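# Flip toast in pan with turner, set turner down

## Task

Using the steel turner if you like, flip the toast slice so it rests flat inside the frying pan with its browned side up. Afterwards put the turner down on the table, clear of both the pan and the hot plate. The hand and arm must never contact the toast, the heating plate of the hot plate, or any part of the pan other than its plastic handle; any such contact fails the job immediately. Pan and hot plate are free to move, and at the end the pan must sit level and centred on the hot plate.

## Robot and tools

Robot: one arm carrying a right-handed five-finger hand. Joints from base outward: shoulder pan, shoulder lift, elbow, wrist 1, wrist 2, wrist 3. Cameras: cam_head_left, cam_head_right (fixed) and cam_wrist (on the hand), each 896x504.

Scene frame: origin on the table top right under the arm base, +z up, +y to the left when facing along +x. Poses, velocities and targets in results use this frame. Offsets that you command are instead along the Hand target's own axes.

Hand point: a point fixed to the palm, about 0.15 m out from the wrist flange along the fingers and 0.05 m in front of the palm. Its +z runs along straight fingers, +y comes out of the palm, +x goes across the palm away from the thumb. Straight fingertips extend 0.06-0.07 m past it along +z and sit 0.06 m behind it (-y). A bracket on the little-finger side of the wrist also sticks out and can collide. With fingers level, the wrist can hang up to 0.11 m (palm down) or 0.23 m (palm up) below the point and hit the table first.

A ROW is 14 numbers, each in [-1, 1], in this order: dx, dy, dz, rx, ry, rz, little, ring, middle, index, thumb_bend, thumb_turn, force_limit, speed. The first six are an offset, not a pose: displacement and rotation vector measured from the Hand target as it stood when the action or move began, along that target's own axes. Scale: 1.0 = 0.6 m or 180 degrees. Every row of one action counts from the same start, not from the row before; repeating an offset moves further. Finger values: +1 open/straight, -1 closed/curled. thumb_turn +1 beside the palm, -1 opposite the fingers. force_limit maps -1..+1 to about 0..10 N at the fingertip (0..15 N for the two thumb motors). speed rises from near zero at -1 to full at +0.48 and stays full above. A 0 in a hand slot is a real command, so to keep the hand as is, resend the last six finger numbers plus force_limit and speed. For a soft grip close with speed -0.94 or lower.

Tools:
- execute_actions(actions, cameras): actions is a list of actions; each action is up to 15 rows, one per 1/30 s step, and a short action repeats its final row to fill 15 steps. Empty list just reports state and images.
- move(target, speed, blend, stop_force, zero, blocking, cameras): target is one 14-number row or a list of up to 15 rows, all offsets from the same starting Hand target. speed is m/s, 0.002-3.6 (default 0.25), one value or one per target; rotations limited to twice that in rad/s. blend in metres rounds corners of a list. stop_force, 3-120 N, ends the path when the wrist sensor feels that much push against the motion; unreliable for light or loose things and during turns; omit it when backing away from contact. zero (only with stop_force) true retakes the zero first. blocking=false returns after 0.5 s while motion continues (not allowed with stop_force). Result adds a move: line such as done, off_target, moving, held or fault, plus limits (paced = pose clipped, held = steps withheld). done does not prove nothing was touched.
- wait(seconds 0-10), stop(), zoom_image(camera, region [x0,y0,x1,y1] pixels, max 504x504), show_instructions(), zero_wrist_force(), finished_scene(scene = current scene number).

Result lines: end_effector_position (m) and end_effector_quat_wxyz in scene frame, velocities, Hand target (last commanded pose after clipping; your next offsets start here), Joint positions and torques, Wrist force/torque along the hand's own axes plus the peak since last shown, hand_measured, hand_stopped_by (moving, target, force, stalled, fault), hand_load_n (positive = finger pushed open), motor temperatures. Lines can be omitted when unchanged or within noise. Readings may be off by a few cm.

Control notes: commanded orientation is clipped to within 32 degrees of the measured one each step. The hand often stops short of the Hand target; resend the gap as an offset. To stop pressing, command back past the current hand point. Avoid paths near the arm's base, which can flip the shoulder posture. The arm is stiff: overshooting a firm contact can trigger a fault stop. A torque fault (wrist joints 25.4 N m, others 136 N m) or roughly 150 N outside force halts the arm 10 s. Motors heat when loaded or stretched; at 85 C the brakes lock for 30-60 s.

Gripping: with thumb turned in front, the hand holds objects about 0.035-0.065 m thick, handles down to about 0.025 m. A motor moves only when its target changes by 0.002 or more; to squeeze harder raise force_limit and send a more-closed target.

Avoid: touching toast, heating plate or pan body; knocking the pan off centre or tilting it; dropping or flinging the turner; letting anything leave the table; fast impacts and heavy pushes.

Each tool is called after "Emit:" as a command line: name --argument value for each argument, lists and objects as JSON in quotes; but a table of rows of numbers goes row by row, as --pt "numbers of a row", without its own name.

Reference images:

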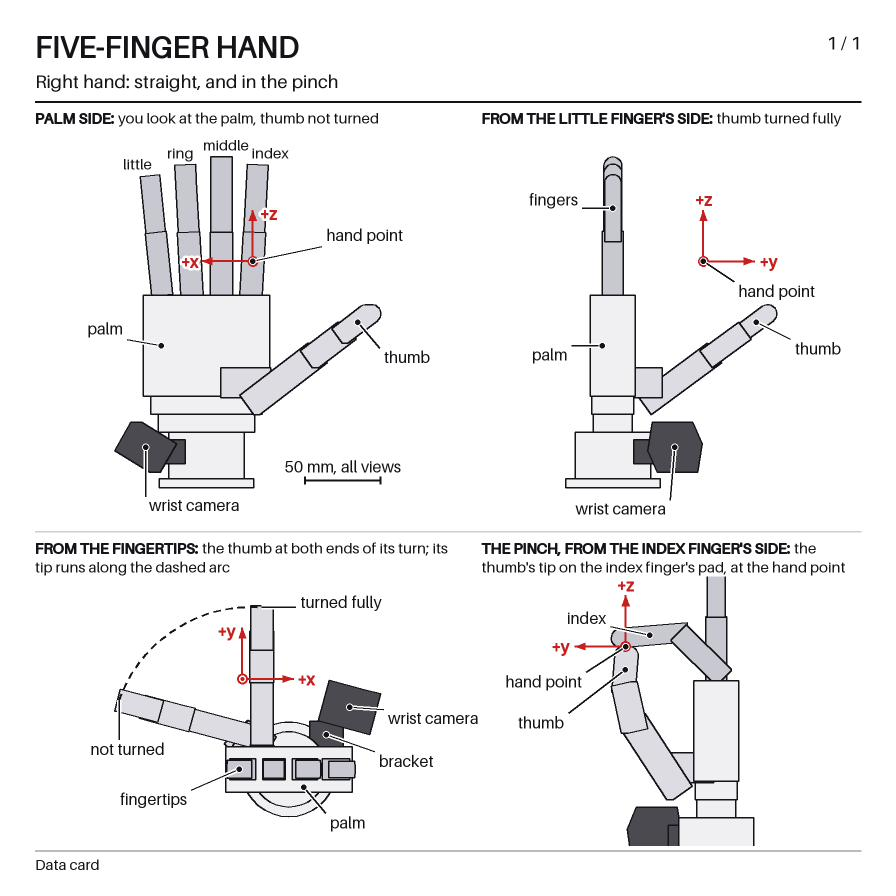

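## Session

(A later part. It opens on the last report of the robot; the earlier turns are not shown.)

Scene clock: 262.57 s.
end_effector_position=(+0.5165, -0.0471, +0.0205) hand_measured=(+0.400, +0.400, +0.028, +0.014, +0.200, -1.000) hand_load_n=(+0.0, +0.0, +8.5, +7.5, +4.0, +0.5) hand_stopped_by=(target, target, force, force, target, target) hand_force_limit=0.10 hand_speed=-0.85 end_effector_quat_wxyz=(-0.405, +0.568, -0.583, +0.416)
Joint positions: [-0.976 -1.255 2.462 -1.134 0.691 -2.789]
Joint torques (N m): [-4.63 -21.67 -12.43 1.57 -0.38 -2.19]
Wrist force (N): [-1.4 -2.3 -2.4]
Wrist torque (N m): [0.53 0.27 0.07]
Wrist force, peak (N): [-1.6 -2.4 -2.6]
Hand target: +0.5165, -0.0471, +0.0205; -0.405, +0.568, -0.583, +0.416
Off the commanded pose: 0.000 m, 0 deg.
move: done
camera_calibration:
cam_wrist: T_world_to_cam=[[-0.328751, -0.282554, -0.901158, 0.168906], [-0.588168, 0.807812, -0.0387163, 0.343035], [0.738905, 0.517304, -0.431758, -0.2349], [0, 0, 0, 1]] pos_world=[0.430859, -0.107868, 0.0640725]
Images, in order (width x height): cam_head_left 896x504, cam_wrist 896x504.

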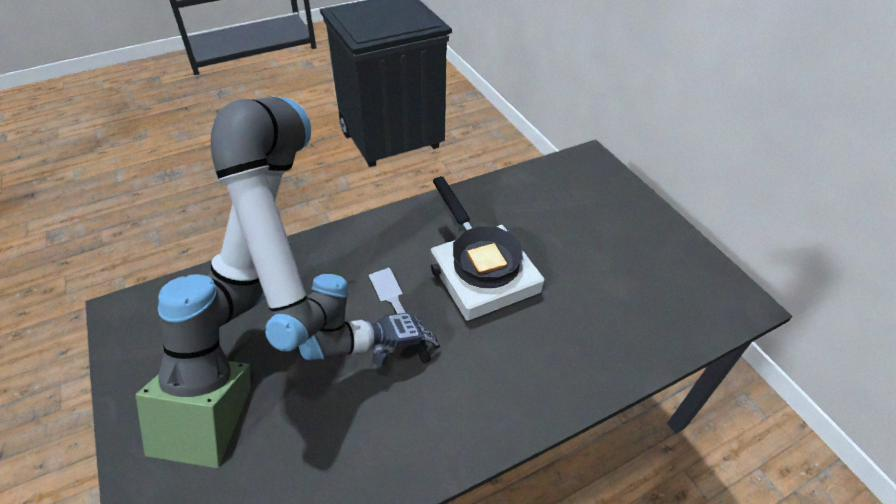

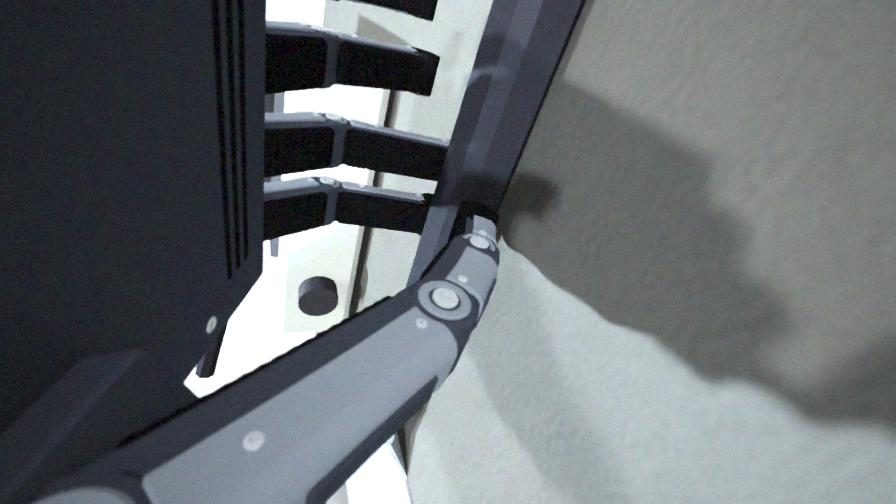

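Emit:
move --target '[0, 0, 0, 0, 0, 0, 0.4, 0.4, 0.4, 0.4, 0.2, -1, 0.1, -0.4]' --speed 0.02 --cameras '[]'

Emit:
move --target '[0, -0.00473, -0.00163, 0, 0, 0, 0.4, 0.4, 0.4, 0.4, 0.2, -1, 0.1, -0.4]' --speed 0.02 --cameras '[]'

Emit:
move --target '[0, 0, 0, 0, 0, 0, 0.4, 0.4, -0.31, -0.31, 0.2, -1, 0.2, -0.85]' --speed 0.02 --cameras '["cam_wrist"]'

Scene clock: 267.23 s.
end_effector_position=(+0.5165, -0.0471, +0.0205) hand_measured=(+0.400, +0.400, +0.400, +0.400, +0.200, -1.000) hand_load_n=(-0.5, +0.0, +0.0, +0.0, +0.0, +0.0) hand_stopped_by=(target, target, target, target, target, target) hand_force_limit=0.10 hand_speed=-0.40 end_effector_quat_wxyz=(-0.405, +0.568, -0.583, +0.416)
Joint positions: [-0.976 -1.255 2.462 -1.134 0.691 -2.789]
Joint torques (N m): [-5.08 -22.36 -5.64 1.33 -0.16 -2.02]
Wrist force (N): [-0.1 2.9 -1.1]
Wrist torque (N m): [0.50 0.21 0.12]
Wrist force, peak (N): [-1.3 -2.7 -2.6]
Hand target: +0.5165, -0.0471, +0.0205; -0.405, +0.568, -0.583, +0.416
Off the commanded pose: 0.000 m, 0 deg.
move: done
No camera images: "cameras" was empty.

Scene clock: 267.93 s.
end_effector_position=(+0.5165, -0.0471, +0.0236) hand_measured=(+0.400, +0.400, +0.400, +0.400, +0.200, -1.000) hand_load_n=(+0.0, +0.0, -0.5, +0.0, +0.0, +0.0) hand_stopped_by=(target, target, target, target, target, target) hand_force_limit=0.10 hand_speed=-0.40 end_effector_quat_wxyz=(-0.405, +0.568, -0.583, +0.416)
Joint positions: [-0.981 -1.265 2.462 -1.124 0.686 -2.79]
Joint torques (N m): [-10.74 -12.17 -17.29 -0.42 0.48 -2.24]
Wrist force (N): [-0.3 2.9 -1.3]
Wrist torque (N m): [0.49 0.25 0.11]
Wrist force, peak (N): [-0.5 3.1 -1.2]
Hand target: +0.5165, -0.0471, +0.0235; -0.405, +0.568, -0.583, +0.416
Off the commanded pose: 0.000 m, 0 deg.
move: done
No camera images: "cameras" was empty.

Scene clock: 269.17 s.
end_effector_position=(+0.5165, -0.0471, +0.0235) hand_measured=(+0.400, +0.400, +0.028, +0.000, +0.200, -1.000) hand_load_n=(+0.0, -0.5, +2.0, +6.5, +4.5, +0.0) hand_stopped_by=(target, target, force, force, target, target) hand_force_limit=0.20 hand_speed=-0.85 end_effector_quat_wxyz=(-0.405, +0.568, -0.583, +0.416)
Joint positions: [-0.981 -1.264 2.462 -1.124 0.686 -2.79]
Joint torques (N m): [-3.84 -4.41 -15.43 -2.21 1.61 -1.34]
Wrist force (N): [-1.4 0.9 -2.8]
Wrist torque (N m): [0.45 0.31 0.11]
Wrist force, peak (N): [-1.5 1.1 -3.0]
Hand target: +0.5165, -0.0471, +0.0235; -0.405, +0.568, -0.583, +0.416
Off the commanded pose: 0.000 m, 0 deg.
move: done
camera_calibration:
cam_wrist: T_world_to_cam=[[-0.328751, -0.282554, -0.901158, 0.17161], [-0.588168, 0.807812, -0.0387163, 0.343152], [0.738905, 0.517304, -0.431758, -0.233604], [0, 0, 0, 1]] pos_world=[0.430859, -0.107868, 0.0670725]
Images, in order (width x height): cam_wrist 896x504.

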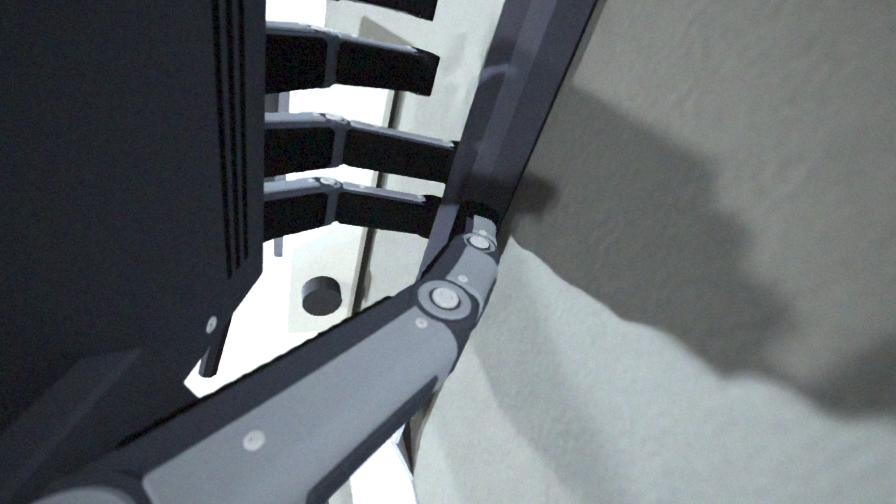

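Emit:
move --target '[0, 0, 0, 0, 0, 0, 0.4, 0.4, -0.36, -0.31, 0.2, -1, 0.3, -0.8]' --speed 0.02 --cameras '[]'

Emit:
move --target '[0, 0, 0, 0, 0, 0, 0.4, 0.4, -0.36, -0.36, 0.2, -1, 0.3, -0.8]' --speed 0.02 --cameras '[]'

Scene clock: 272.07 s.
end_effector_position=(+0.5165, -0.0471, +0.0235) hand_measured=(+0.400, +0.400, +0.014, +0.000, +0.202, -1.000) hand_load_n=(+0.0, +0.0, +11.5, +4.5, +5.0, +0.0) hand_stopped_by=(target, target, force, force, target, target) hand_force_limit=0.30 hand_speed=-0.80 end_effector_quat_wxyz=(-0.405, +0.568, -0.583, +0.416)
Joint positions: [-0.981 -1.264 2.462 -1.124 0.686 -2.79]
Joint torques (N m): [-4.72 -4.48 -9.85 0.96 -0.53 0.7]
Wrist force (N): [-0.4 -0.6 -1.4]
Wrist torque (N m): [0.54 0.16 0.08]
Wrist force, peak (N): [-1.3 0.9 -3.2]
Hand target: +0.5165, -0.0471, +0.0235; -0.405, +0.568, -0.583, +0.416
Off the commanded pose: 0.000 m, 0 deg.
move: done
No camera images: "cameras" was empty.

Scene clock: 272.57 s.
end_effector_position=(+0.5165, -0.0471, +0.0235) hand_measured=(+0.400, +0.400, +0.014, -0.014, +0.202, -1.000) hand_load_n=(+0.0, +0.0, +8.5, +9.5, +7.0, -0.5) hand_stopped_by=(target, target, force, force, target, target) hand_force_limit=0.30 hand_speed=-0.80 end_effector_quat_wxyz=(-0.405, +0.568, -0.583, +0.416)
Joint positions: [-0.981 -1.264 2.462 -1.124 0.686 -2.79]
Joint torques (N m): [-4.44 -3.99 -9.65 1.09 -0.49 1.04]
Wrist force (N): [-1.9 -1.1 -3.5]
Wrist torque (N m): [0.46 0.28 0.09]
Wrist force, peak (N): [-2.0 -1.2 -3.8]
Hand target: +0.5165, -0.0471, +0.0235; -0.405, +0.568, -0.583, +0.416
Off the commanded pose: 0.000 m, 0 deg.
move: done
No camera images: "cameras" was empty.

Emit:
move --target '[0, -0.03152, -0.01085, 0, 0, 0, 0.4, 0.4, -0.36, -0.36, 0.2, -1, 0.3, -0.8]' --speed 0.03 --cameras '["all"]'

Emit:
zoom_image --camera "cam_head_left" --region '[350, 260, 450, 380]'

Scene clock: 275.27 s.
end_effector_position=(+0.5166, -0.0471, +0.0436) hand_measured=(+0.400, +0.400, +0.012, -0.014, +0.202, -1.000) hand_load_n=(+0.0, +0.0, +8.0, +1.0, +6.0, +1.0) hand_stopped_by=(target, target, force, force, target, target) hand_force_limit=0.30 hand_speed=-0.80 end_effector_quat_wxyz=(-0.405, +0.568, -0.583, +0.416) end_effector_velocity=(+0.001, +0.000, +0.000) end_effector_angular_velocity=(-0.001, -0.002, +0.000)
Joint positions: [-1.016 -1.328 2.459 -1.054 0.651 -2.794]
Joint velocities: [0.002 0.003 0 -0.006 0.003 0.003]
Joint torques (N m): [-4.08 -3.31 -14.89 -3.08 2.13 -1.81]
Wrist force (N): [0.0 3.1 -1.3]
Wrist torque (N m): [0.43 0.15 0.12]
Wrist force, peak (N): [-2.1 -1.2 -3.8]
Hand target: +0.5165, -0.0471, +0.0435; -0.405, +0.568, -0.583, +0.416
Off the commanded pose: 0.000 m, 0 deg.
move: done
camera_calibration:
cam_wrist: T_world_to_cam=[[-0.328756, -0.282591, -0.901145, 0.18972], [-0.588117, 0.807846, -0.0387761, 0.343917], [0.738944, 0.51723, -0.431781, -0.224948], [0, 0, 0, 1]] pos_world=[0.430859, -0.107869, 0.0871728]

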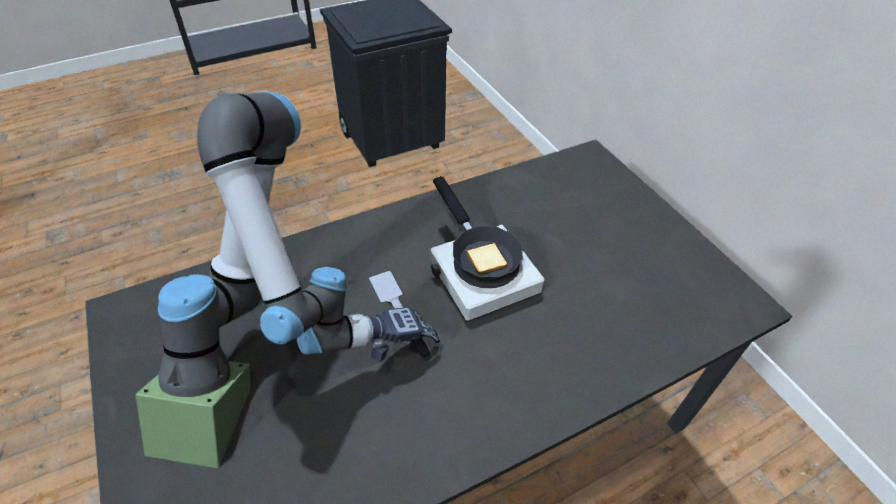

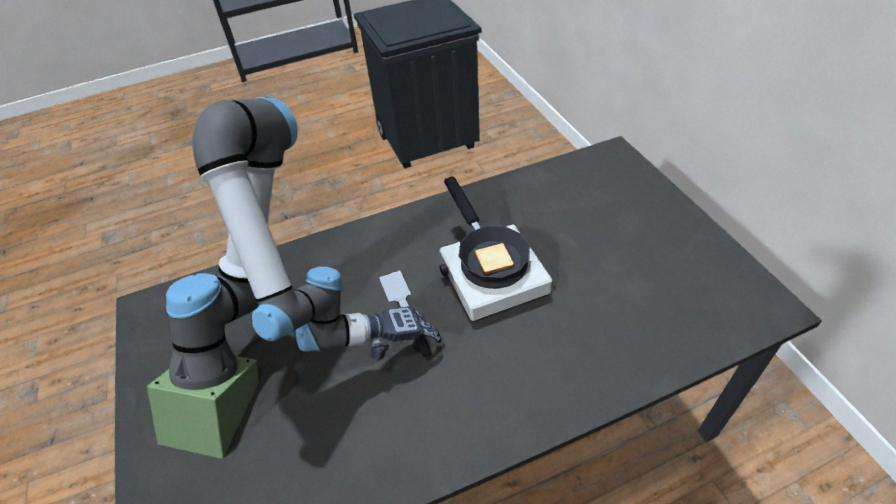

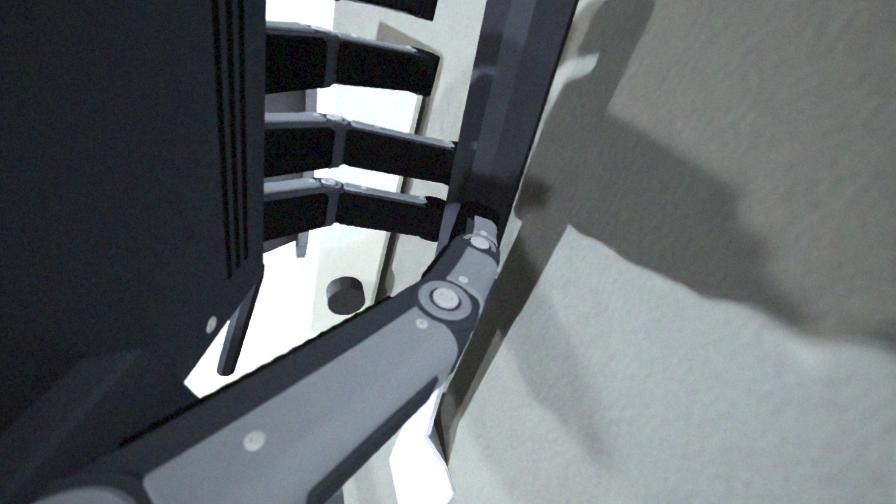

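Scaled by 4.200.

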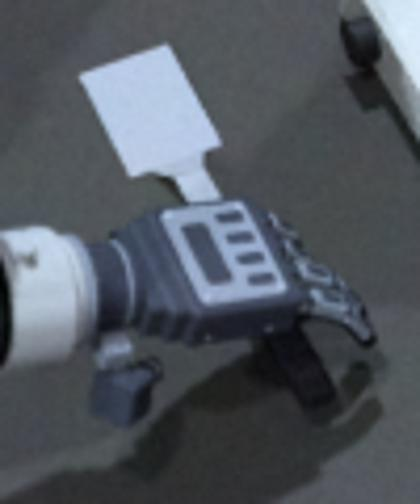

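Emit:
move --target '[0, 0.03467, 0.01194, 0, 0, 0, 0.4, 0.4, -0.36, -0.36, 0.2, -1, 0.3, -0.8]' --speed 0.03 --cameras '[]'

Emit:
move --target '[0, 0, 0, 0, 0, 0, 0.4, 0.4, 0.4, 0.4, 0.2, -1, 0.1, -0.4]' --speed 0.02 --cameras '["cam_wrist"]'

Emit:
move --target '[0, 0, 0, 0, 0, 0, -0.35, -0.35, -0.4, -0.35, 0.2, -1, -0.1, -0.8]' --speed 0.02 --cameras '["cam_wrist"]'

Scene clock: 283.40 s.
end_effector_position=(+0.5166, -0.0471, +0.0215) hand_measured=(+0.400, +0.400, +0.012, -0.012, +0.192, -1.000) hand_load_n=(+0.0, +0.0, +5.0, +17.0, -34.0, +1.0) hand_stopped_by=(target, target, force, force, target, target) hand_force_limit=0.30 hand_speed=-0.80 end_effector_quat_wxyz=(-0.405, +0.568, -0.583, +0.416)
Joint positions: [-0.978 -1.258 2.462 -1.131 0.689 -2.789]
Joint torques (N m): [-6.1 -6.19 5.89 5.84 -3.2 -0.81]
Wrist force (N): [-4.5 -51.6 -40.8]
Wrist torque (N m): [0.51 0.96 -0.29]
Wrist force, peak (N): [-6.5 -55.4 -46.2]
Hand target: +0.5165, -0.0471, +0.0215; -0.405, +0.568, -0.583, +0.416
Off the commanded pose: 0.000 m, 0 deg.
move: done
No camera images: "cameras" was empty.

Scene clock: 283.93 s.
end_effector_position=(+0.5165, -0.0470, +0.0214) hand_measured=(+0.400, +0.400, +0.400, +0.400, +0.200, -1.000) hand_load_n=(+0.0, +0.0, +0.0, +0.0, +0.0, +0.0) hand_stopped_by=(target, target, target, target, target, target) hand_force_limit=0.10 hand_speed=-0.40 end_effector_quat_wxyz=(-0.405, +0.568, -0.583, +0.416)
Joint positions: [-0.978 -1.258 2.462 -1.131 0.689 -2.789]
Joint torques (N m): [-14.68 -23.69 -17.65 -2.99 2.08 -2.4]
Wrist force (N): [-0.8 2.5 1.3]
Wrist torque (N m): [0.28 0.24 0.07]
Wrist force, peak (N): [-4.1 -51.9 -40.9]
Hand target: +0.5165, -0.0471, +0.0215; -0.405, +0.568, -0.583, +0.416
Off the commanded pose: 0.000 m, 0 deg.
move: done
camera_calibration:
cam_wrist: T_world_to_cam=[[-0.328931, -0.28235, -0.901156, 0.169811], [-0.588122, 0.807858, -0.0384471, 0.342898], [0.738862, 0.517343, -0.431786, -0.234465], [0, 0, 0, 1]] pos_world=[0.430759, -0.107768, 0.0649711]
Images, in order (width x height): cam_wrist 896x504.

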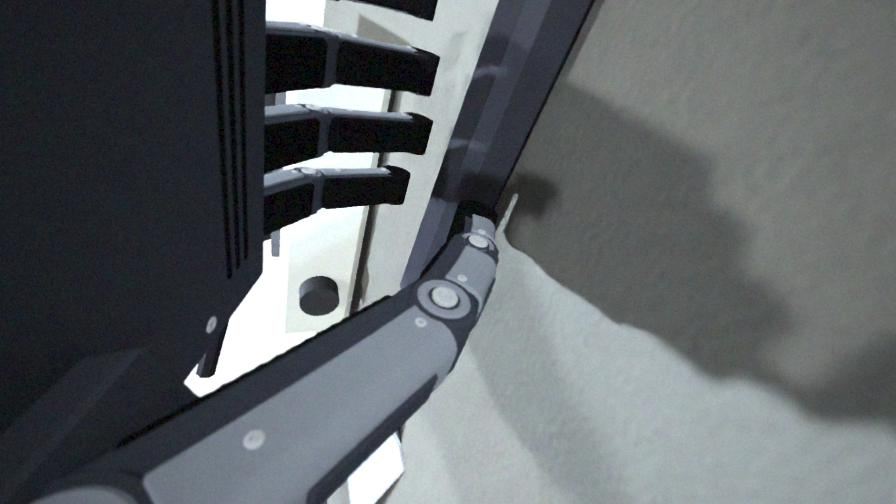

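Scene clock: 285.17 s.
end_effector_position=(+0.5166, -0.0471, +0.0216) hand_measured=(-0.132, -0.004, +0.016, +0.052, +0.202, -1.000) hand_load_n=(+10.0, +2.0, +10.0, +0.5, +5.0, +0.0) hand_stopped_by=(force, force, force, force, target, target) hand_force_limit=-0.10 hand_speed=-0.80 end_effector_quat_wxyz=(-0.405, +0.568, -0.583, +0.416)
Joint positions: [-0.978 -1.258 2.462 -1.131 0.689 -2.789]
Joint torques (N m): [-16.9 -21.04 -10.78 -0.92 1.53 -2.06]
Wrist force (N): [-0.5 -5.4 2.1]
Wrist torque (N m): [0.34 -0.12 -0.23]
Wrist force, peak (N): [-0.9 -5.7 2.1]
Hand target: +0.5165, -0.0471, +0.0215; -0.405, +0.568, -0.583, +0.416
Off the commanded pose: 0.000 m, 0 deg.
move: done
camera_calibration:
cam_wrist: T_world_to_cam=[[-0.328683, -0.28265, -0.901153, 0.169768], [-0.588207, 0.807778, -0.0388227, 0.343094], [0.738905, 0.517304, -0.43176, -0.234468], [0, 0, 0, 1]] pos_world=[0.430859, -0.107868, 0.065073]
Images, in order (width x height): cam_wrist 896x504.

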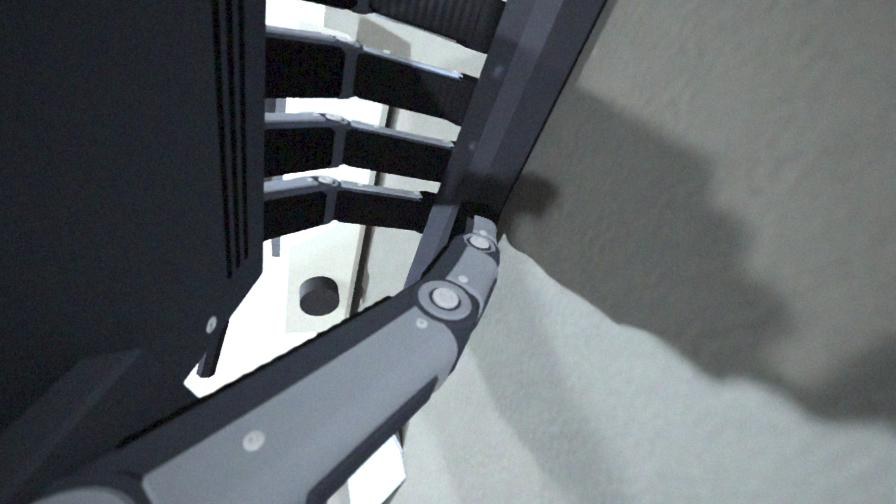

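Emit:
move --target '[0, 0, 0, 0, 0, 0, 0.4, 0.4, 0.4, 0.4, 0.2, -1, 0.1, -0.4]' --speed 0.02 --cameras '[]'

Emit:
move --target '[0, -0.00158, -0.00054, 0, 0.01891, 0.00651, 0.4, 0.4, 0.4, 0.4, 0.2, -1, 0.1, -0.4]' --speed 0.03 --cameras '[]'

Emit:
move --target '[0, 0, 0, 0, 0, 0, -0.35, -0.35, -0.4, -0.35, 0.2, -1, -0.3, -0.85]' --speed 0.02 --cameras '["cam_wrist", "cam_head_left"]'

Scene clock: 292.97 s.
end_effector_position=(+0.5165, -0.0470, +0.0215) hand_measured=(+0.400, +0.400, +0.400, +0.400, +0.200, -1.000) hand_load_n=(+0.0, +0.0, +0.0, +0.0, +0.0, +0.0) hand_stopped_by=(target, target, target, target, target, target) hand_force_limit=0.10 hand_speed=-0.40 end_effector_quat_wxyz=(-0.405, +0.568, -0.583, +0.416)
Joint positions: [-0.978 -1.258 2.462 -1.131 0.689 -2.789]
Joint torques (N m): [-5.79 -5.91 -12.45 -1.96 0.23 -0.03]
Wrist force (N): [-0.6 2.4 1.5]
Wrist torque (N m): [0.26 0.21 0.08]
Wrist force, peak (N): [-0.4 -5.9 2.4]
Hand target: +0.5165, -0.0471, +0.0215; -0.405, +0.568, -0.583, +0.416
Off the commanded pose: 0.000 m, 0 deg.
move: done
No camera images: "cameras" was empty.

Scene clock: 294.27 s.
end_effector_position=(+0.5165, -0.0470, +0.0225) hand_measured=(+0.400, +0.400, +0.400, +0.400, +0.200, -1.000) hand_load_n=(+0.0, +0.0, +0.0, +0.0, +0.0, +0.0) hand_stopped_by=(target, target, target, target, target, target) hand_force_limit=0.10 hand_speed=-0.40 end_effector_quat_wxyz=(+0.392, -0.549, +0.601, -0.428) end_effector_velocity=(-0.001, +0.001, -0.001) end_effector_angular_velocity=(+0.003, +0.002, +0.005)
Joint positions: [-0.951 -1.284 2.471 -1.085 0.772 -2.788]
Joint velocities: [-0.001 0.001 0.001 -0.002 -0.008 0]
Joint torques (N m): [-18.68 -10.13 -8.04 -2.38 -0.49 1.55]
Wrist force (N): [-0.6 2.0 1.0]
Wrist torque (N m): [0.21 0.24 0.05]
Wrist force, peak (N): [-0.9 2.5 1.5]
Hand target: +0.5165, -0.0471, +0.0225; +0.392, -0.550, +0.601, -0.428
Off the commanded pose: 0.000 m, 0 deg.
move: done
No camera images: "cameras" was empty.

Scene clock: 295.77 s.
end_effector_position=(+0.5166, -0.0471, +0.0225) hand_measured=(-0.112, +0.000, +0.028, +0.040, +0.200, -1.000) hand_load_n=(+3.5, +5.5, +3.0, +0.5, +3.5, +0.0) hand_stopped_by=(force, force, force, force, target, target) hand_force_limit=-0.30 hand_speed=-0.85 end_effector_quat_wxyz=(+0.392, -0.550, +0.601, -0.428)
Joint positions: [-0.952 -1.284 2.47 -1.085 0.771 -2.788]
Joint torques (N m): [-17.35 -4.11 -12.5 -1.49 1.78 -1.52]
Wrist force (N): [-0.5 -1.9 1.2]
Wrist torque (N m): [0.23 0.06 -0.11]
Wrist force, peak (N): [-0.7 2.3 1.2]
Hand target: +0.5165, -0.0471, +0.0225; +0.392, -0.550, +0.601, -0.428
Off the commanded pose: 0.000 m, 0 deg.
move: done
camera_calibration:
cam_wrist: T_world_to_cam=[[-0.345821, -0.261385, -0.901158, 0.180546], [-0.536306, 0.843134, -0.0387457, 0.317989], [0.769924, 0.469897, -0.431756, -0.252339], [0, 0, 0, 1]] pos_world=[0.427258, -0.102342, 0.0660727]
Images, in order (width x height): cam_head_left 896x504, cam_wrist 896x504.

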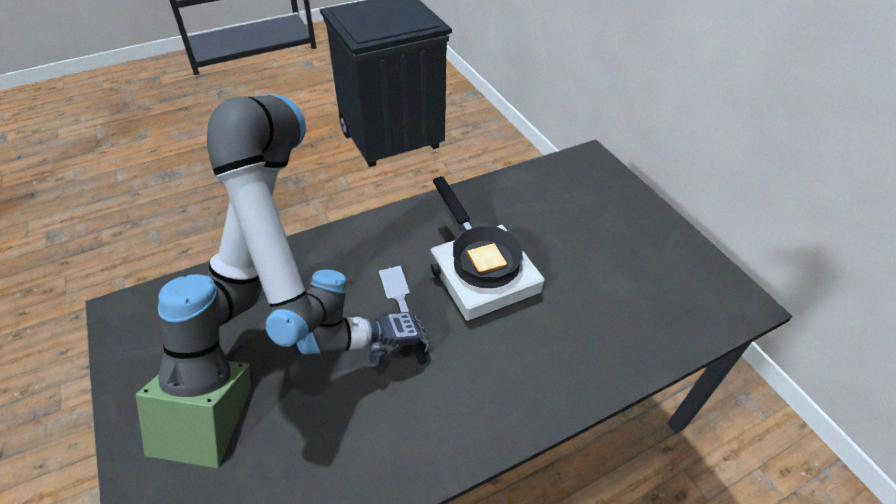

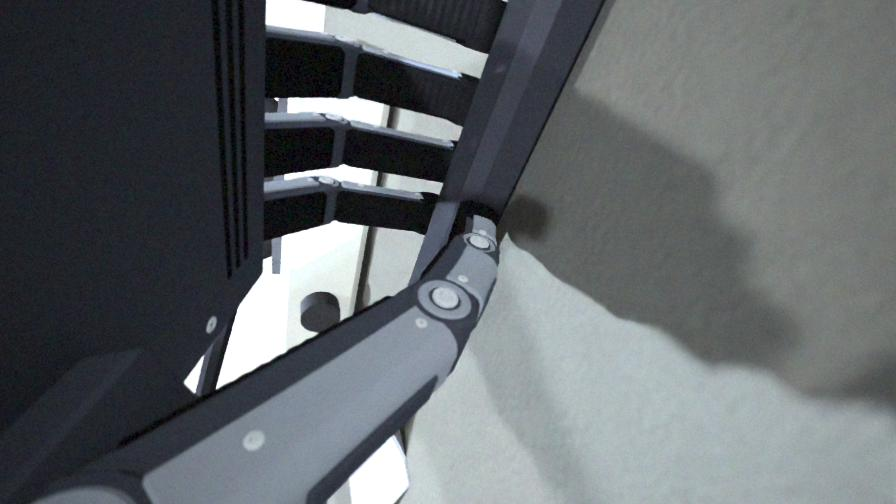

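Emit:
move --target '[0, 0, 0, 0, 0, 0, -0.35, -0.35, -0.4, -0.37, 0.2, -1, 0.2, -0.85]' --speed 0.02 --cameras '[]'

Emit:
move --target '[0, 0, 0, 0, 0, 0, -0.35, -0.35, -0.42, -0.37, 0.2, -1, 0.2, -0.85]' --speed 0.02 --cameras '[]'

Emit:
move --target '[0, 0, 0, 0, 0, 0, -0.35, -0.35, -0.42, -0.39, 0.2, -1, 0.4, -0.85]' --speed 0.02 --cameras '[]'

Scene clock: 299.50 s.
end_effector_position=(+0.5165, -0.0471, +0.0225) hand_measured=(-0.112, +0.000, +0.026, +0.016, +0.202, -1.000) hand_load_n=(+2.0, +3.5, +1.0, +8.5, +5.0, -1.0) hand_stopped_by=(force, force, force, force, target, target) hand_force_limit=0.20 hand_speed=-0.85 end_effector_quat_wxyz=(+0.392, -0.550, +0.601, -0.428)
Joint positions: [-0.952 -1.284 2.47 -1.085 0.771 -2.788]
Joint torques (N m): [-11.55 -3.57 -1.41 1.41 1.3 -1.76]
Wrist force (N): [-1.9 -3.7 -0.3]
Wrist torque (N m): [0.28 0.21 0.00]
Wrist force, peak (N): [-1.0 -3.9 2.6]
Hand target: +0.5165, -0.0471, +0.0225; +0.392, -0.550, +0.601, -0.428
Off the commanded pose: 0.000 m, 0 deg.
move: done
No camera images: "cameras" was empty.

Scene clock: 300.00 s.
end_effector_position=(+0.5165, -0.0471, +0.0225) hand_measured=(-0.112, +0.000, +0.016, +0.016, +0.202, -1.000) hand_load_n=(+1.5, +3.0, +7.5, +7.5, +5.5, -0.5) hand_stopped_by=(force, force, force, force, target, target) hand_force_limit=0.20 hand_speed=-0.85 end_effector_quat_wxyz=(+0.392, -0.550, +0.601, -0.428)
Joint positions: [-0.952 -1.284 2.47 -1.085 0.771 -2.788]
Joint torques (N m): [-11.44 -3.28 -1.26 1.48 0.87 -1.59]
Wrist force (N): [-2.6 -4.7 0.8]
Wrist torque (N m): [0.27 0.19 -0.01]
Wrist force, peak (N): [-2.7 -4.7 1.6]
Hand target: +0.5165, -0.0471, +0.0225; +0.392, -0.550, +0.601, -0.428
Off the commanded pose: 0.000 m, 0 deg.
move: done
No camera images: "cameras" was empty.

Scene clock: 300.50 s.
end_effector_position=(+0.5165, -0.0471, +0.0225) hand_measured=(-0.112, +0.000, +0.016, +0.016, +0.202, -1.000) hand_load_n=(+1.5, +3.0, +7.5, +7.5, +5.5, -0.5) hand_stopped_by=(force, force, force, force, target, target) hand_force_limit=0.40 hand_speed=-0.85 end_effector_quat_wxyz=(+0.392, -0.550, +0.601, -0.428)
Joint positions: [-0.952 -1.284 2.47 -1.085 0.771 -2.788]
Joint torques (N m): [-10.66 -4.01 -1.73 1.57 0.42 -1.58]
Wrist force (N): [-2.8 -4.7 0.7]
Wrist torque (N m): [0.27 0.21 -0.01]
Wrist force, peak (N): [-2.8 -4.8 0.9]
Hand target: +0.5165, -0.0471, +0.0225; +0.392, -0.550, +0.601, -0.428
Off the commanded pose: 0.000 m, 0 deg.
move: done
No camera images: "cameras" was empty.

Emit:
move --target '[0, -0.02364, -0.00814, 0, 0, 0, -0.35, -0.35, -0.42, -0.39, 0.2, -1, 0.4, -0.85]' --speed 0.03 --cameras '["all"]'

Emit:
zoom_image --camera "cam_head_left" --region '[350, 260, 450, 380]'

Scene clock: 303.80 s.
end_effector_position=(+0.5166, -0.0471, +0.0376) hand_measured=(-0.112, -0.002, +0.016, +0.016, +0.200, -1.000) hand_load_n=(+0.0, +0.0, +0.0, +0.0, +0.5, +0.0) hand_stopped_by=(force, force, force, force, target, target) hand_force_limit=0.40 hand_speed=-0.85 end_effector_quat_wxyz=(+0.392, -0.550, +0.601, -0.428) end_effector_velocity=(+0.001, -0.001, +0.000) end_effector_angular_velocity=(-0.001, -0.003, +0.000)
Joint positions: [-0.979 -1.332 2.468 -1.032 0.744 -2.793]
Joint velocities: [0.001 0.004 0 -0.007 0.003 0.002]
Joint torques (N m): [-2.33 -1.83 -14.85 -2.7 2.48 -1.78]
Wrist force (N): [-0.7 2.2 1.2]
Wrist torque (N m): [0.25 0.21 0.02]
Wrist force, peak (N): [-2.9 -4.9 0.8]
Hand target: +0.5165, -0.0471, +0.0375; +0.392, -0.550, +0.601, -0.428
Off the commanded pose: 0.000 m, 0 deg.
move: done
camera_calibration:
cam_wrist: T_world_to_cam=[[-0.345795, -0.261473, -0.901143, 0.194132], [-0.536272, 0.84315, -0.0388633, 0.318571], [0.76996, 0.469818, -0.431777, -0.24584], [0, 0, 0, 1]] pos_world=[0.427258, -0.102342, 0.0811732]

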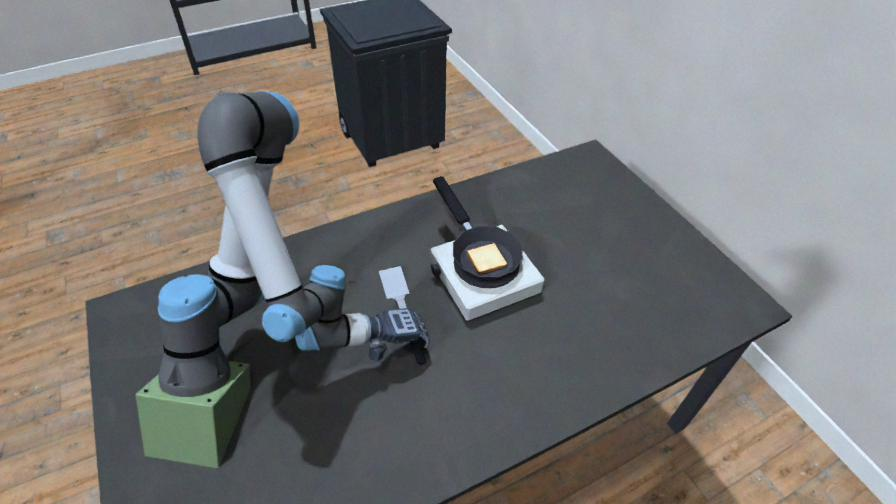

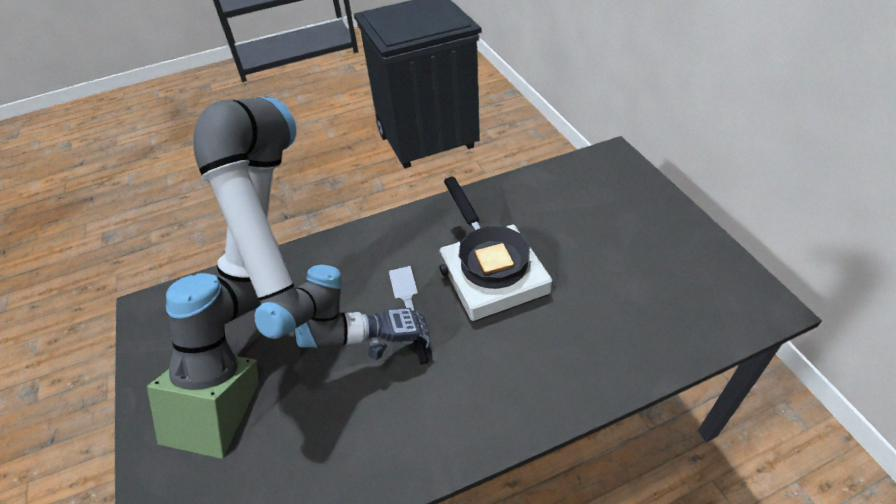

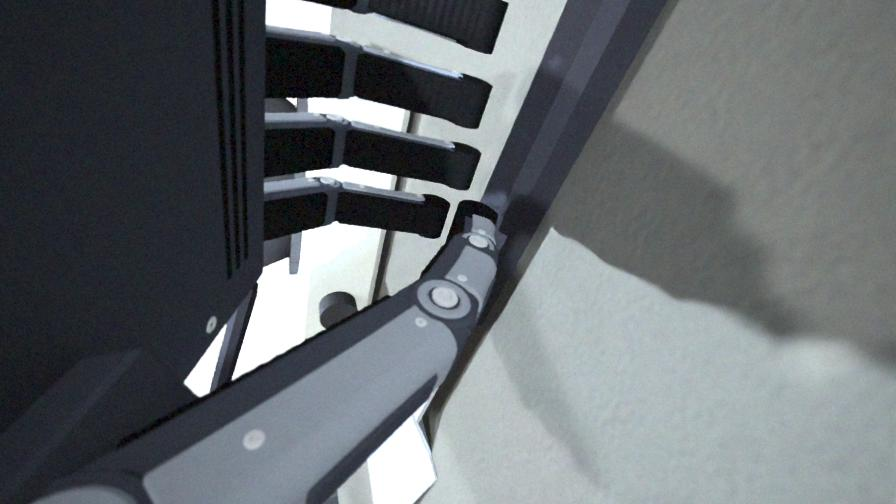

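Scaled by 4.200.

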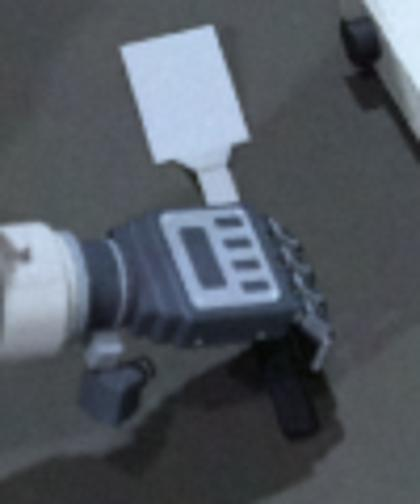

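Emit:
move --target '[0, 0, 0, 0, 0, 0, 0.45, 0.45, 0.45, 0.45, 0.35, -1, 0.1, -0.3]' --speed 0.02 --cameras '[]'

Emit:
move --target '[-0.00122, 0.00693, 0.00491, 0.02222, 0.01786, 0.00615, 0.45, 0.45, 0.45, 0.45, 0.35, -1, 0.1, -0.3]' --speed 0.04 --cameras '["cam_wrist"]'

Scene clock: 344.70 s.
end_effector_position=(+0.5165, -0.0471, +0.0375) hand_measured=(+0.450, +0.450, +0.450, +0.450, +0.350, -1.000) hand_load_n=(+0.0, -0.5, +0.0, +0.0, +0.0, +0.0) hand_stopped_by=(target, target, target, target, target, target) hand_force_limit=0.10 hand_speed=-0.30 end_effector_quat_wxyz=(+0.392, -0.550, +0.601, -0.428)
Joint positions: [-0.978 -1.332 2.469 -1.032 0.745 -2.793]
Joint torques (N m): [-5.54 -2.73 -4.72 -2.5 2.29 1.6]
Wrist force (N): [-0.8 2.0 1.3]
Wrist torque (N m): [0.20 0.23 0.01]
Wrist force, peak (N): [-0.6 2.6 1.4]
Hand target: +0.5165, -0.0471, +0.0375; +0.392, -0.550, +0.601, -0.428
Off the commanded pose: 0.000 m, 0 deg.
move: done
No camera images: "cameras" was empty.

Scene clock: 346.13 s.
end_effector_position=(+0.5180, -0.0464, +0.0325) hand_measured=(+0.450, +0.450, +0.450, +0.450, +0.350, -1.000) hand_load_n=(+0.0, +0.0, +0.0, +0.0, +0.5, +0.0) hand_stopped_by=(target, target, target, target, target, target) hand_force_limit=0.10 hand_speed=-0.30 end_effector_quat_wxyz=(+0.398, -0.517, +0.602, -0.460) end_effector_velocity=(+0.000, +0.000, +0.000) end_effector_angular_velocity=(+0.001, +0.003, +0.001)
Joint positions: [-0.926 -1.308 2.52 -1.171 0.875 -2.726]
Joint velocities: [-0.002 0 -0.002 0.006 -0.004 -0.002]
Joint torques (N m): [-18.47 -21.28 -15.34 0.88 -0.42 -2.54]
Wrist force (N): [-0.5 1.8 1.3]
Wrist torque (N m): [0.12 0.17 0.11]
Wrist force, peak (N): [-0.8 2.4 1.5]
Hand target: +0.5180, -0.0465, +0.0326; +0.398, -0.517, +0.602, -0.461
Off the commanded pose: 0.000 m, 0 deg.
move: done
camera_calibration:
cam_wrist: T_world_to_cam=[[-0.297694, -0.247614, -0.92199, 0.166607], [-0.481198, 0.873036, -0.0790968, 0.292653], [0.824516, 0.420113, -0.379049, -0.281684], [0, 0, 0, 1]] pos_world=[0.422674, -0.0959031, 0.0699857]
Images, in order (width x height): cam_wrist 896x504.

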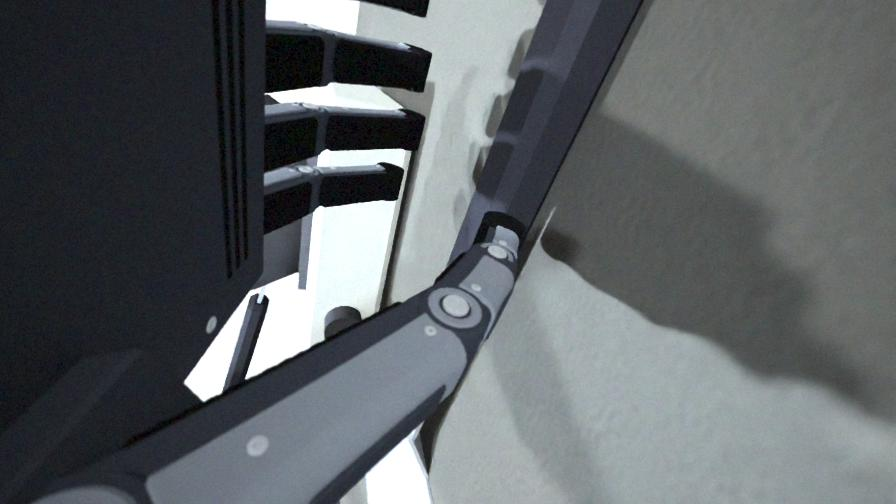

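Emit:
move --target '[0, 0.02318, 0.00621, 0, 0, 0, 0.45, 0.45, 0.45, 0.45, 0.35, -1, 0.1, -0.3]' --speed 0.015 --stop_force 3 --cameras '["cam_wrist"]'

Scene clock: 352.40 s.
end_effector_position=(+0.5180, -0.0464, +0.0188) hand_measured=(+0.450, +0.450, +0.450, +0.450, +0.350, -1.000) hand_load_n=(-0.5, +0.0, +0.0, +0.0, -1.0, +0.0) hand_stopped_by=(target, target, target, target, target, target) hand_force_limit=0.10 hand_speed=-0.30 end_effector_quat_wxyz=(+0.398, -0.517, +0.602, -0.461)
Joint positions: [-0.9 -1.259 2.518 -1.22 0.901 -2.725]
Joint torques (N m): [-17.42 -26.95 -2.13 -0.59 0.9 -1.57]
Wrist force (N): [-0.9 -0.7 -2.1]
Wrist torque (N m): [0.09 0.24 0.07]
Wrist force, peak (N): [-1.4 -6.9 -9.4]
Hand target: +0.5180, -0.0464, +0.0189; +0.398, -0.517, +0.602, -0.461 (not the last commanded pose)
Off the commanded pose: 0.001 m, 0 deg.
move: contact
camera_calibration:
cam_wrist: T_world_to_cam=[[-0.297571, -0.247894, -0.921955, 0.153901], [-0.481217, 0.872997, -0.0794126, 0.291727], [0.82455, 0.420029, -0.379069, -0.286938], [0, 0, 0, 1]] pos_world=[0.422775, -0.0960035, 0.0562872]
Images, in order (width x height): cam_wrist 896x504.

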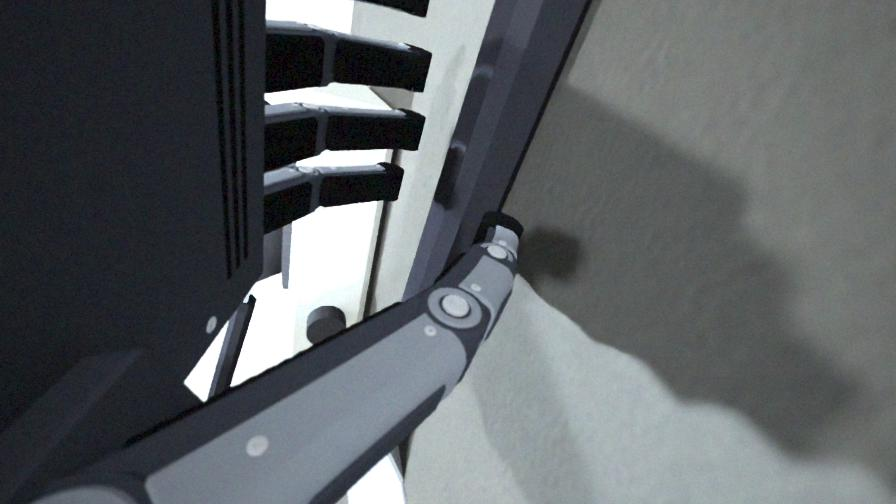

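Emit:
move --target '[0, -0.00113, -0.0003, 0, 0, 0, 0.45, 0.45, -0.35, -0.35, 0.35, -1, -0.6, -0.9]' --speed 0.02 --cameras '["cam_wrist"]'

Scene clock: 356.50 s.
end_effector_position=(+0.5180, -0.0465, +0.0196) hand_measured=(+0.450, +0.450, -0.032, -0.042, +0.350, -1.000) hand_load_n=(+0.0, +0.0, +3.0, +4.5, +2.0, +0.0) hand_stopped_by=(target, target, force, force, target, target) hand_force_limit=-0.60 hand_speed=-0.90 end_effector_quat_wxyz=(+0.398, -0.517, +0.602, -0.461)
Joint positions: [-0.901 -1.261 2.518 -1.218 0.9 -2.725]
Joint torques (N m): [-5.05 -9.83 -3.72 -2.49 1.95 -2.13]
Wrist force (N): [-1.4 -1.6 1.0]
Wrist torque (N m): [0.14 0.22 0.07]
Wrist force, peak (N): [-1.5 -1.7 1.4]
Hand target: +0.5180, -0.0464, +0.0196; +0.398, -0.517, +0.602, -0.461
Off the commanded pose: 0.000 m, 0 deg.
move: done
camera_calibration:
cam_wrist: T_world_to_cam=[[-0.297542, -0.247949, -0.921949, 0.154529], [-0.481235, 0.872982, -0.0794702, 0.291792], [0.824549, 0.420029, -0.37907, -0.286672], [0, 0, 0, 1]] pos_world=[0.422775, -0.0960034, 0.0569875]
Images, in order (width x height): cam_wrist 896x504.

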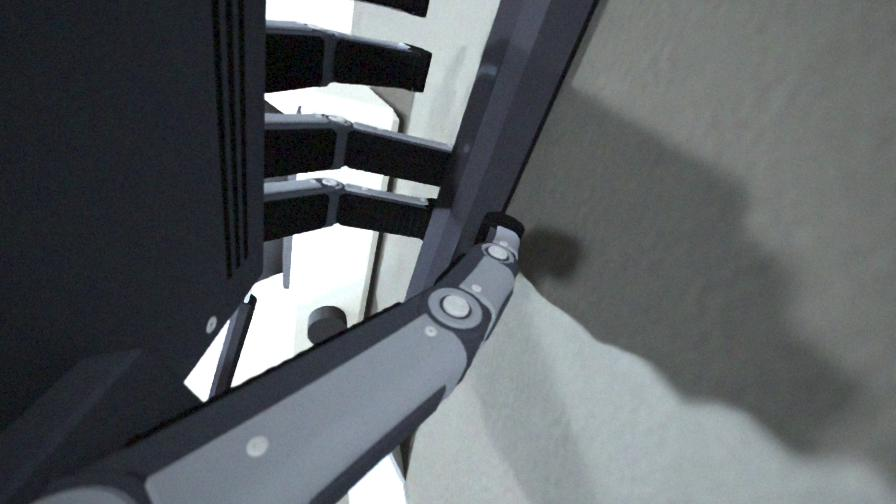

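Emit:
move --target '[0, 0, 0, 0, 0, 0, 0.45, 0.45, -0.35, -0.35, -0.1, -1, 0.2, -0.88]' --speed 0.02 --cameras '["cam_wrist"]'

Scene clock: 362.03 s.
end_effector_position=(+0.5180, -0.0464, +0.0196) hand_measured=(+0.450, +0.450, -0.032, -0.042, +0.334, -1.000) hand_load_n=(+0.0, +0.0, +4.5, +5.0, +9.0, -0.5) hand_stopped_by=(target, target, force, force, force, target) hand_force_limit=0.20 hand_speed=-0.88 end_effector_quat_wxyz=(+0.398, -0.517, +0.602, -0.461)
Joint positions: [-0.901 -1.261 2.518 -1.218 0.9 -2.725]
Joint torques (N m): [-4.48 -9.09 -8.23 -2.51 1.81 -1.98]
Wrist force (N): [-0.7 2.2 1.4]
Wrist torque (N m): [0.15 0.23 0.10]
Wrist force, peak (N): [-0.7 2.4 1.7]
Hand target: +0.5180, -0.0464, +0.0196; +0.398, -0.517, +0.602, -0.461
Off the commanded pose: 0.000 m, 0 deg.
move: done
camera_calibration:
cam_wrist: T_world_to_cam=[[-0.297585, -0.247868, -0.921957, 0.154555], [-0.481208, 0.873005, -0.0793851, 0.291778], [0.82455, 0.420029, -0.379069, -0.286672], [0, 0, 0, 1]] pos_world=[0.422775, -0.0960035, 0.0569871]
Images, in order (width x height): cam_wrist 896x504.

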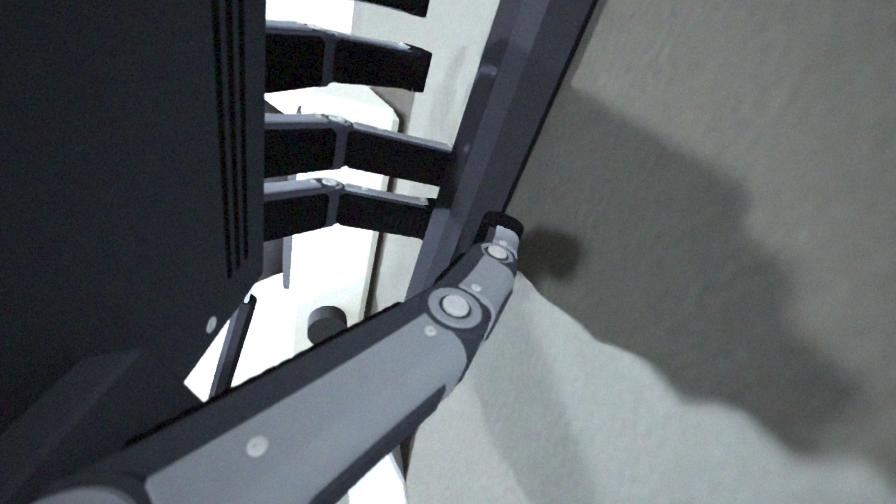

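Emit:
move --target '[0, 0, 0, 0, 0, 0, 0.45, 0.45, -0.35, -0.35, -0.15, -1, 0.75, -0.88]' --speed 0.02 --cameras '[]'

Emit:
move --target '[0, -0.01577, -0.00423, 0, 0, 0, 0.45, 0.45, -0.35, -0.35, -0.15, -1, 0.75, -0.88]' --speed 0.02 --cameras '["all"]'

Emit:
zoom_image --camera "cam_head_left" --region '[350, 260, 450, 380]'

Scene clock: 366.10 s.
end_effector_position=(+0.5180, -0.0464, +0.0196) hand_measured=(+0.450, +0.450, -0.032, -0.042, +0.324, -1.000) hand_load_n=(+0.0, +0.0, +5.5, +6.0, +12.5, -0.5) hand_stopped_by=(target, target, force, force, force, target) hand_force_limit=0.75 hand_speed=-0.88 end_effector_quat_wxyz=(+0.398, -0.517, +0.602, -0.461)
Joint positions: [-0.901 -1.261 2.518 -1.218 0.9 -2.725]
Joint torques (N m): [-6.56 -9.73 -13.9 -2.46 1.97 -1.8]
Wrist force (N): [-0.6 2.2 1.6]
Wrist torque (N m): [0.15 0.22 0.10]
Wrist force, peak (N): [-0.4 2.6 1.6]
Hand target: +0.5180, -0.0464, +0.0196; +0.398, -0.517, +0.602, -0.461
Off the commanded pose: 0.000 m, 0 deg.
move: done
No camera images: "cameras" was empty.

Scene clock: 366.87 s.
end_effector_position=(+0.5180, -0.0465, +0.0294) hand_measured=(+0.450, +0.450, -0.032, -0.042, +0.324, -1.000) hand_load_n=(+0.0, +0.0, +6.5, +5.5, +10.5, -2.0) hand_stopped_by=(target, target, force, force, force, target) hand_force_limit=0.75 hand_speed=-0.88 end_effector_quat_wxyz=(+0.398, -0.517, +0.602, -0.461) end_effector_velocity=(+0.000, +0.000, +0.000) end_effector_angular_velocity=(-0.003, -0.002, +0.001)
Joint positions: [-0.92 -1.296 2.519 -1.183 0.881 -2.726]
Joint velocities: [0.001 0.003 0 -0.006 0.002 0]
Joint torques (N m): [-3.76 -2.63 -4.57 -3.97 2.56 -2.08]
Wrist force (N): [-0.7 3.0 1.6]
Wrist torque (N m): [0.12 0.23 0.03]
Wrist force, peak (N): [-0.7 3.0 1.6]
Hand target: +0.5180, -0.0465, +0.0294; +0.398, -0.517, +0.602, -0.461
Off the commanded pose: 0.000 m, 0 deg.
move: done
camera_calibration:
cam_wrist: T_world_to_cam=[[-0.297661, -0.247905, -0.921922, 0.163708], [-0.481214, 0.873001, -0.0793804, 0.292566], [0.824518, 0.420014, -0.379154, -0.282902], [0, 0, 0, 1]] pos_world=[0.422774, -0.0960035, 0.0668869]

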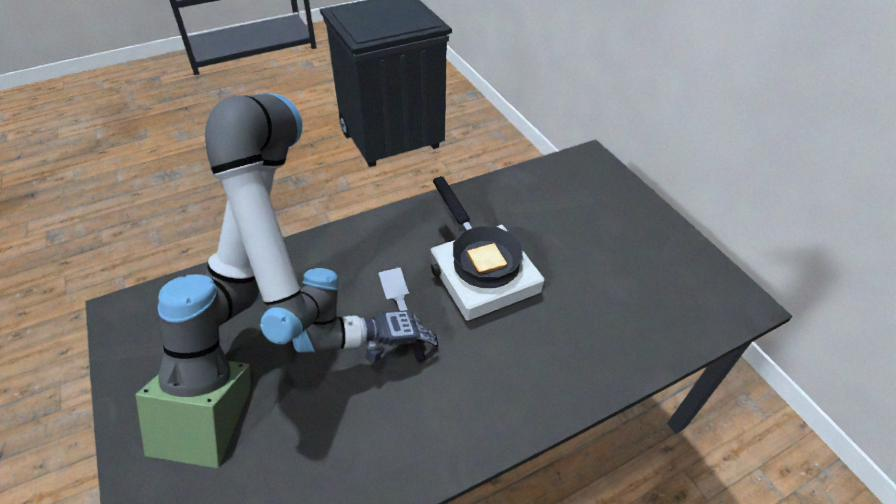

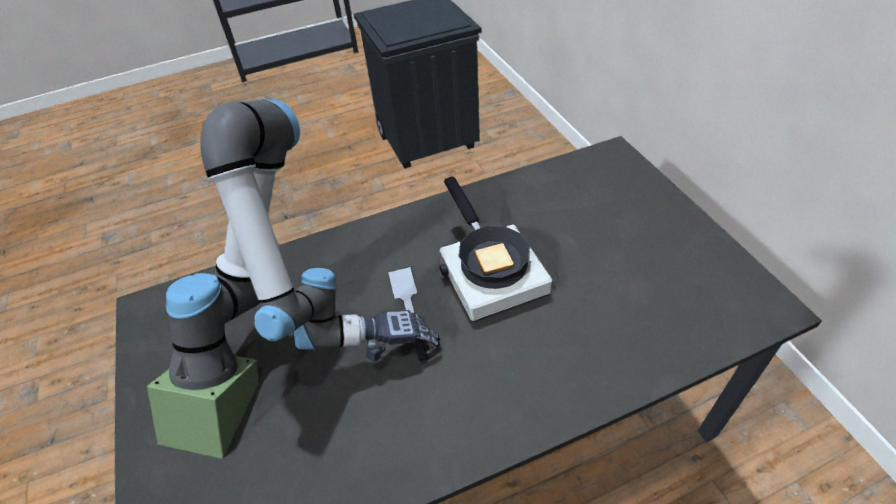

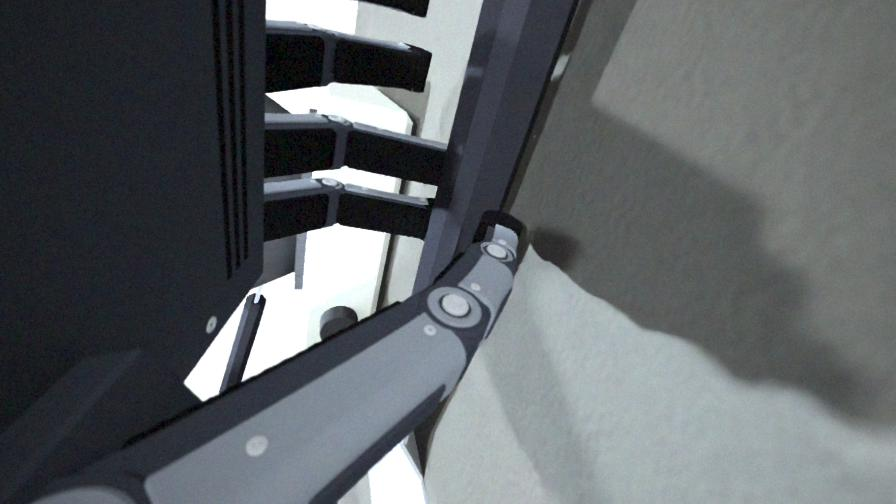

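Scaled by 4.200.

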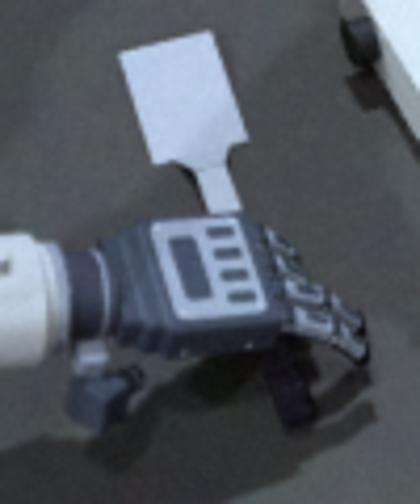

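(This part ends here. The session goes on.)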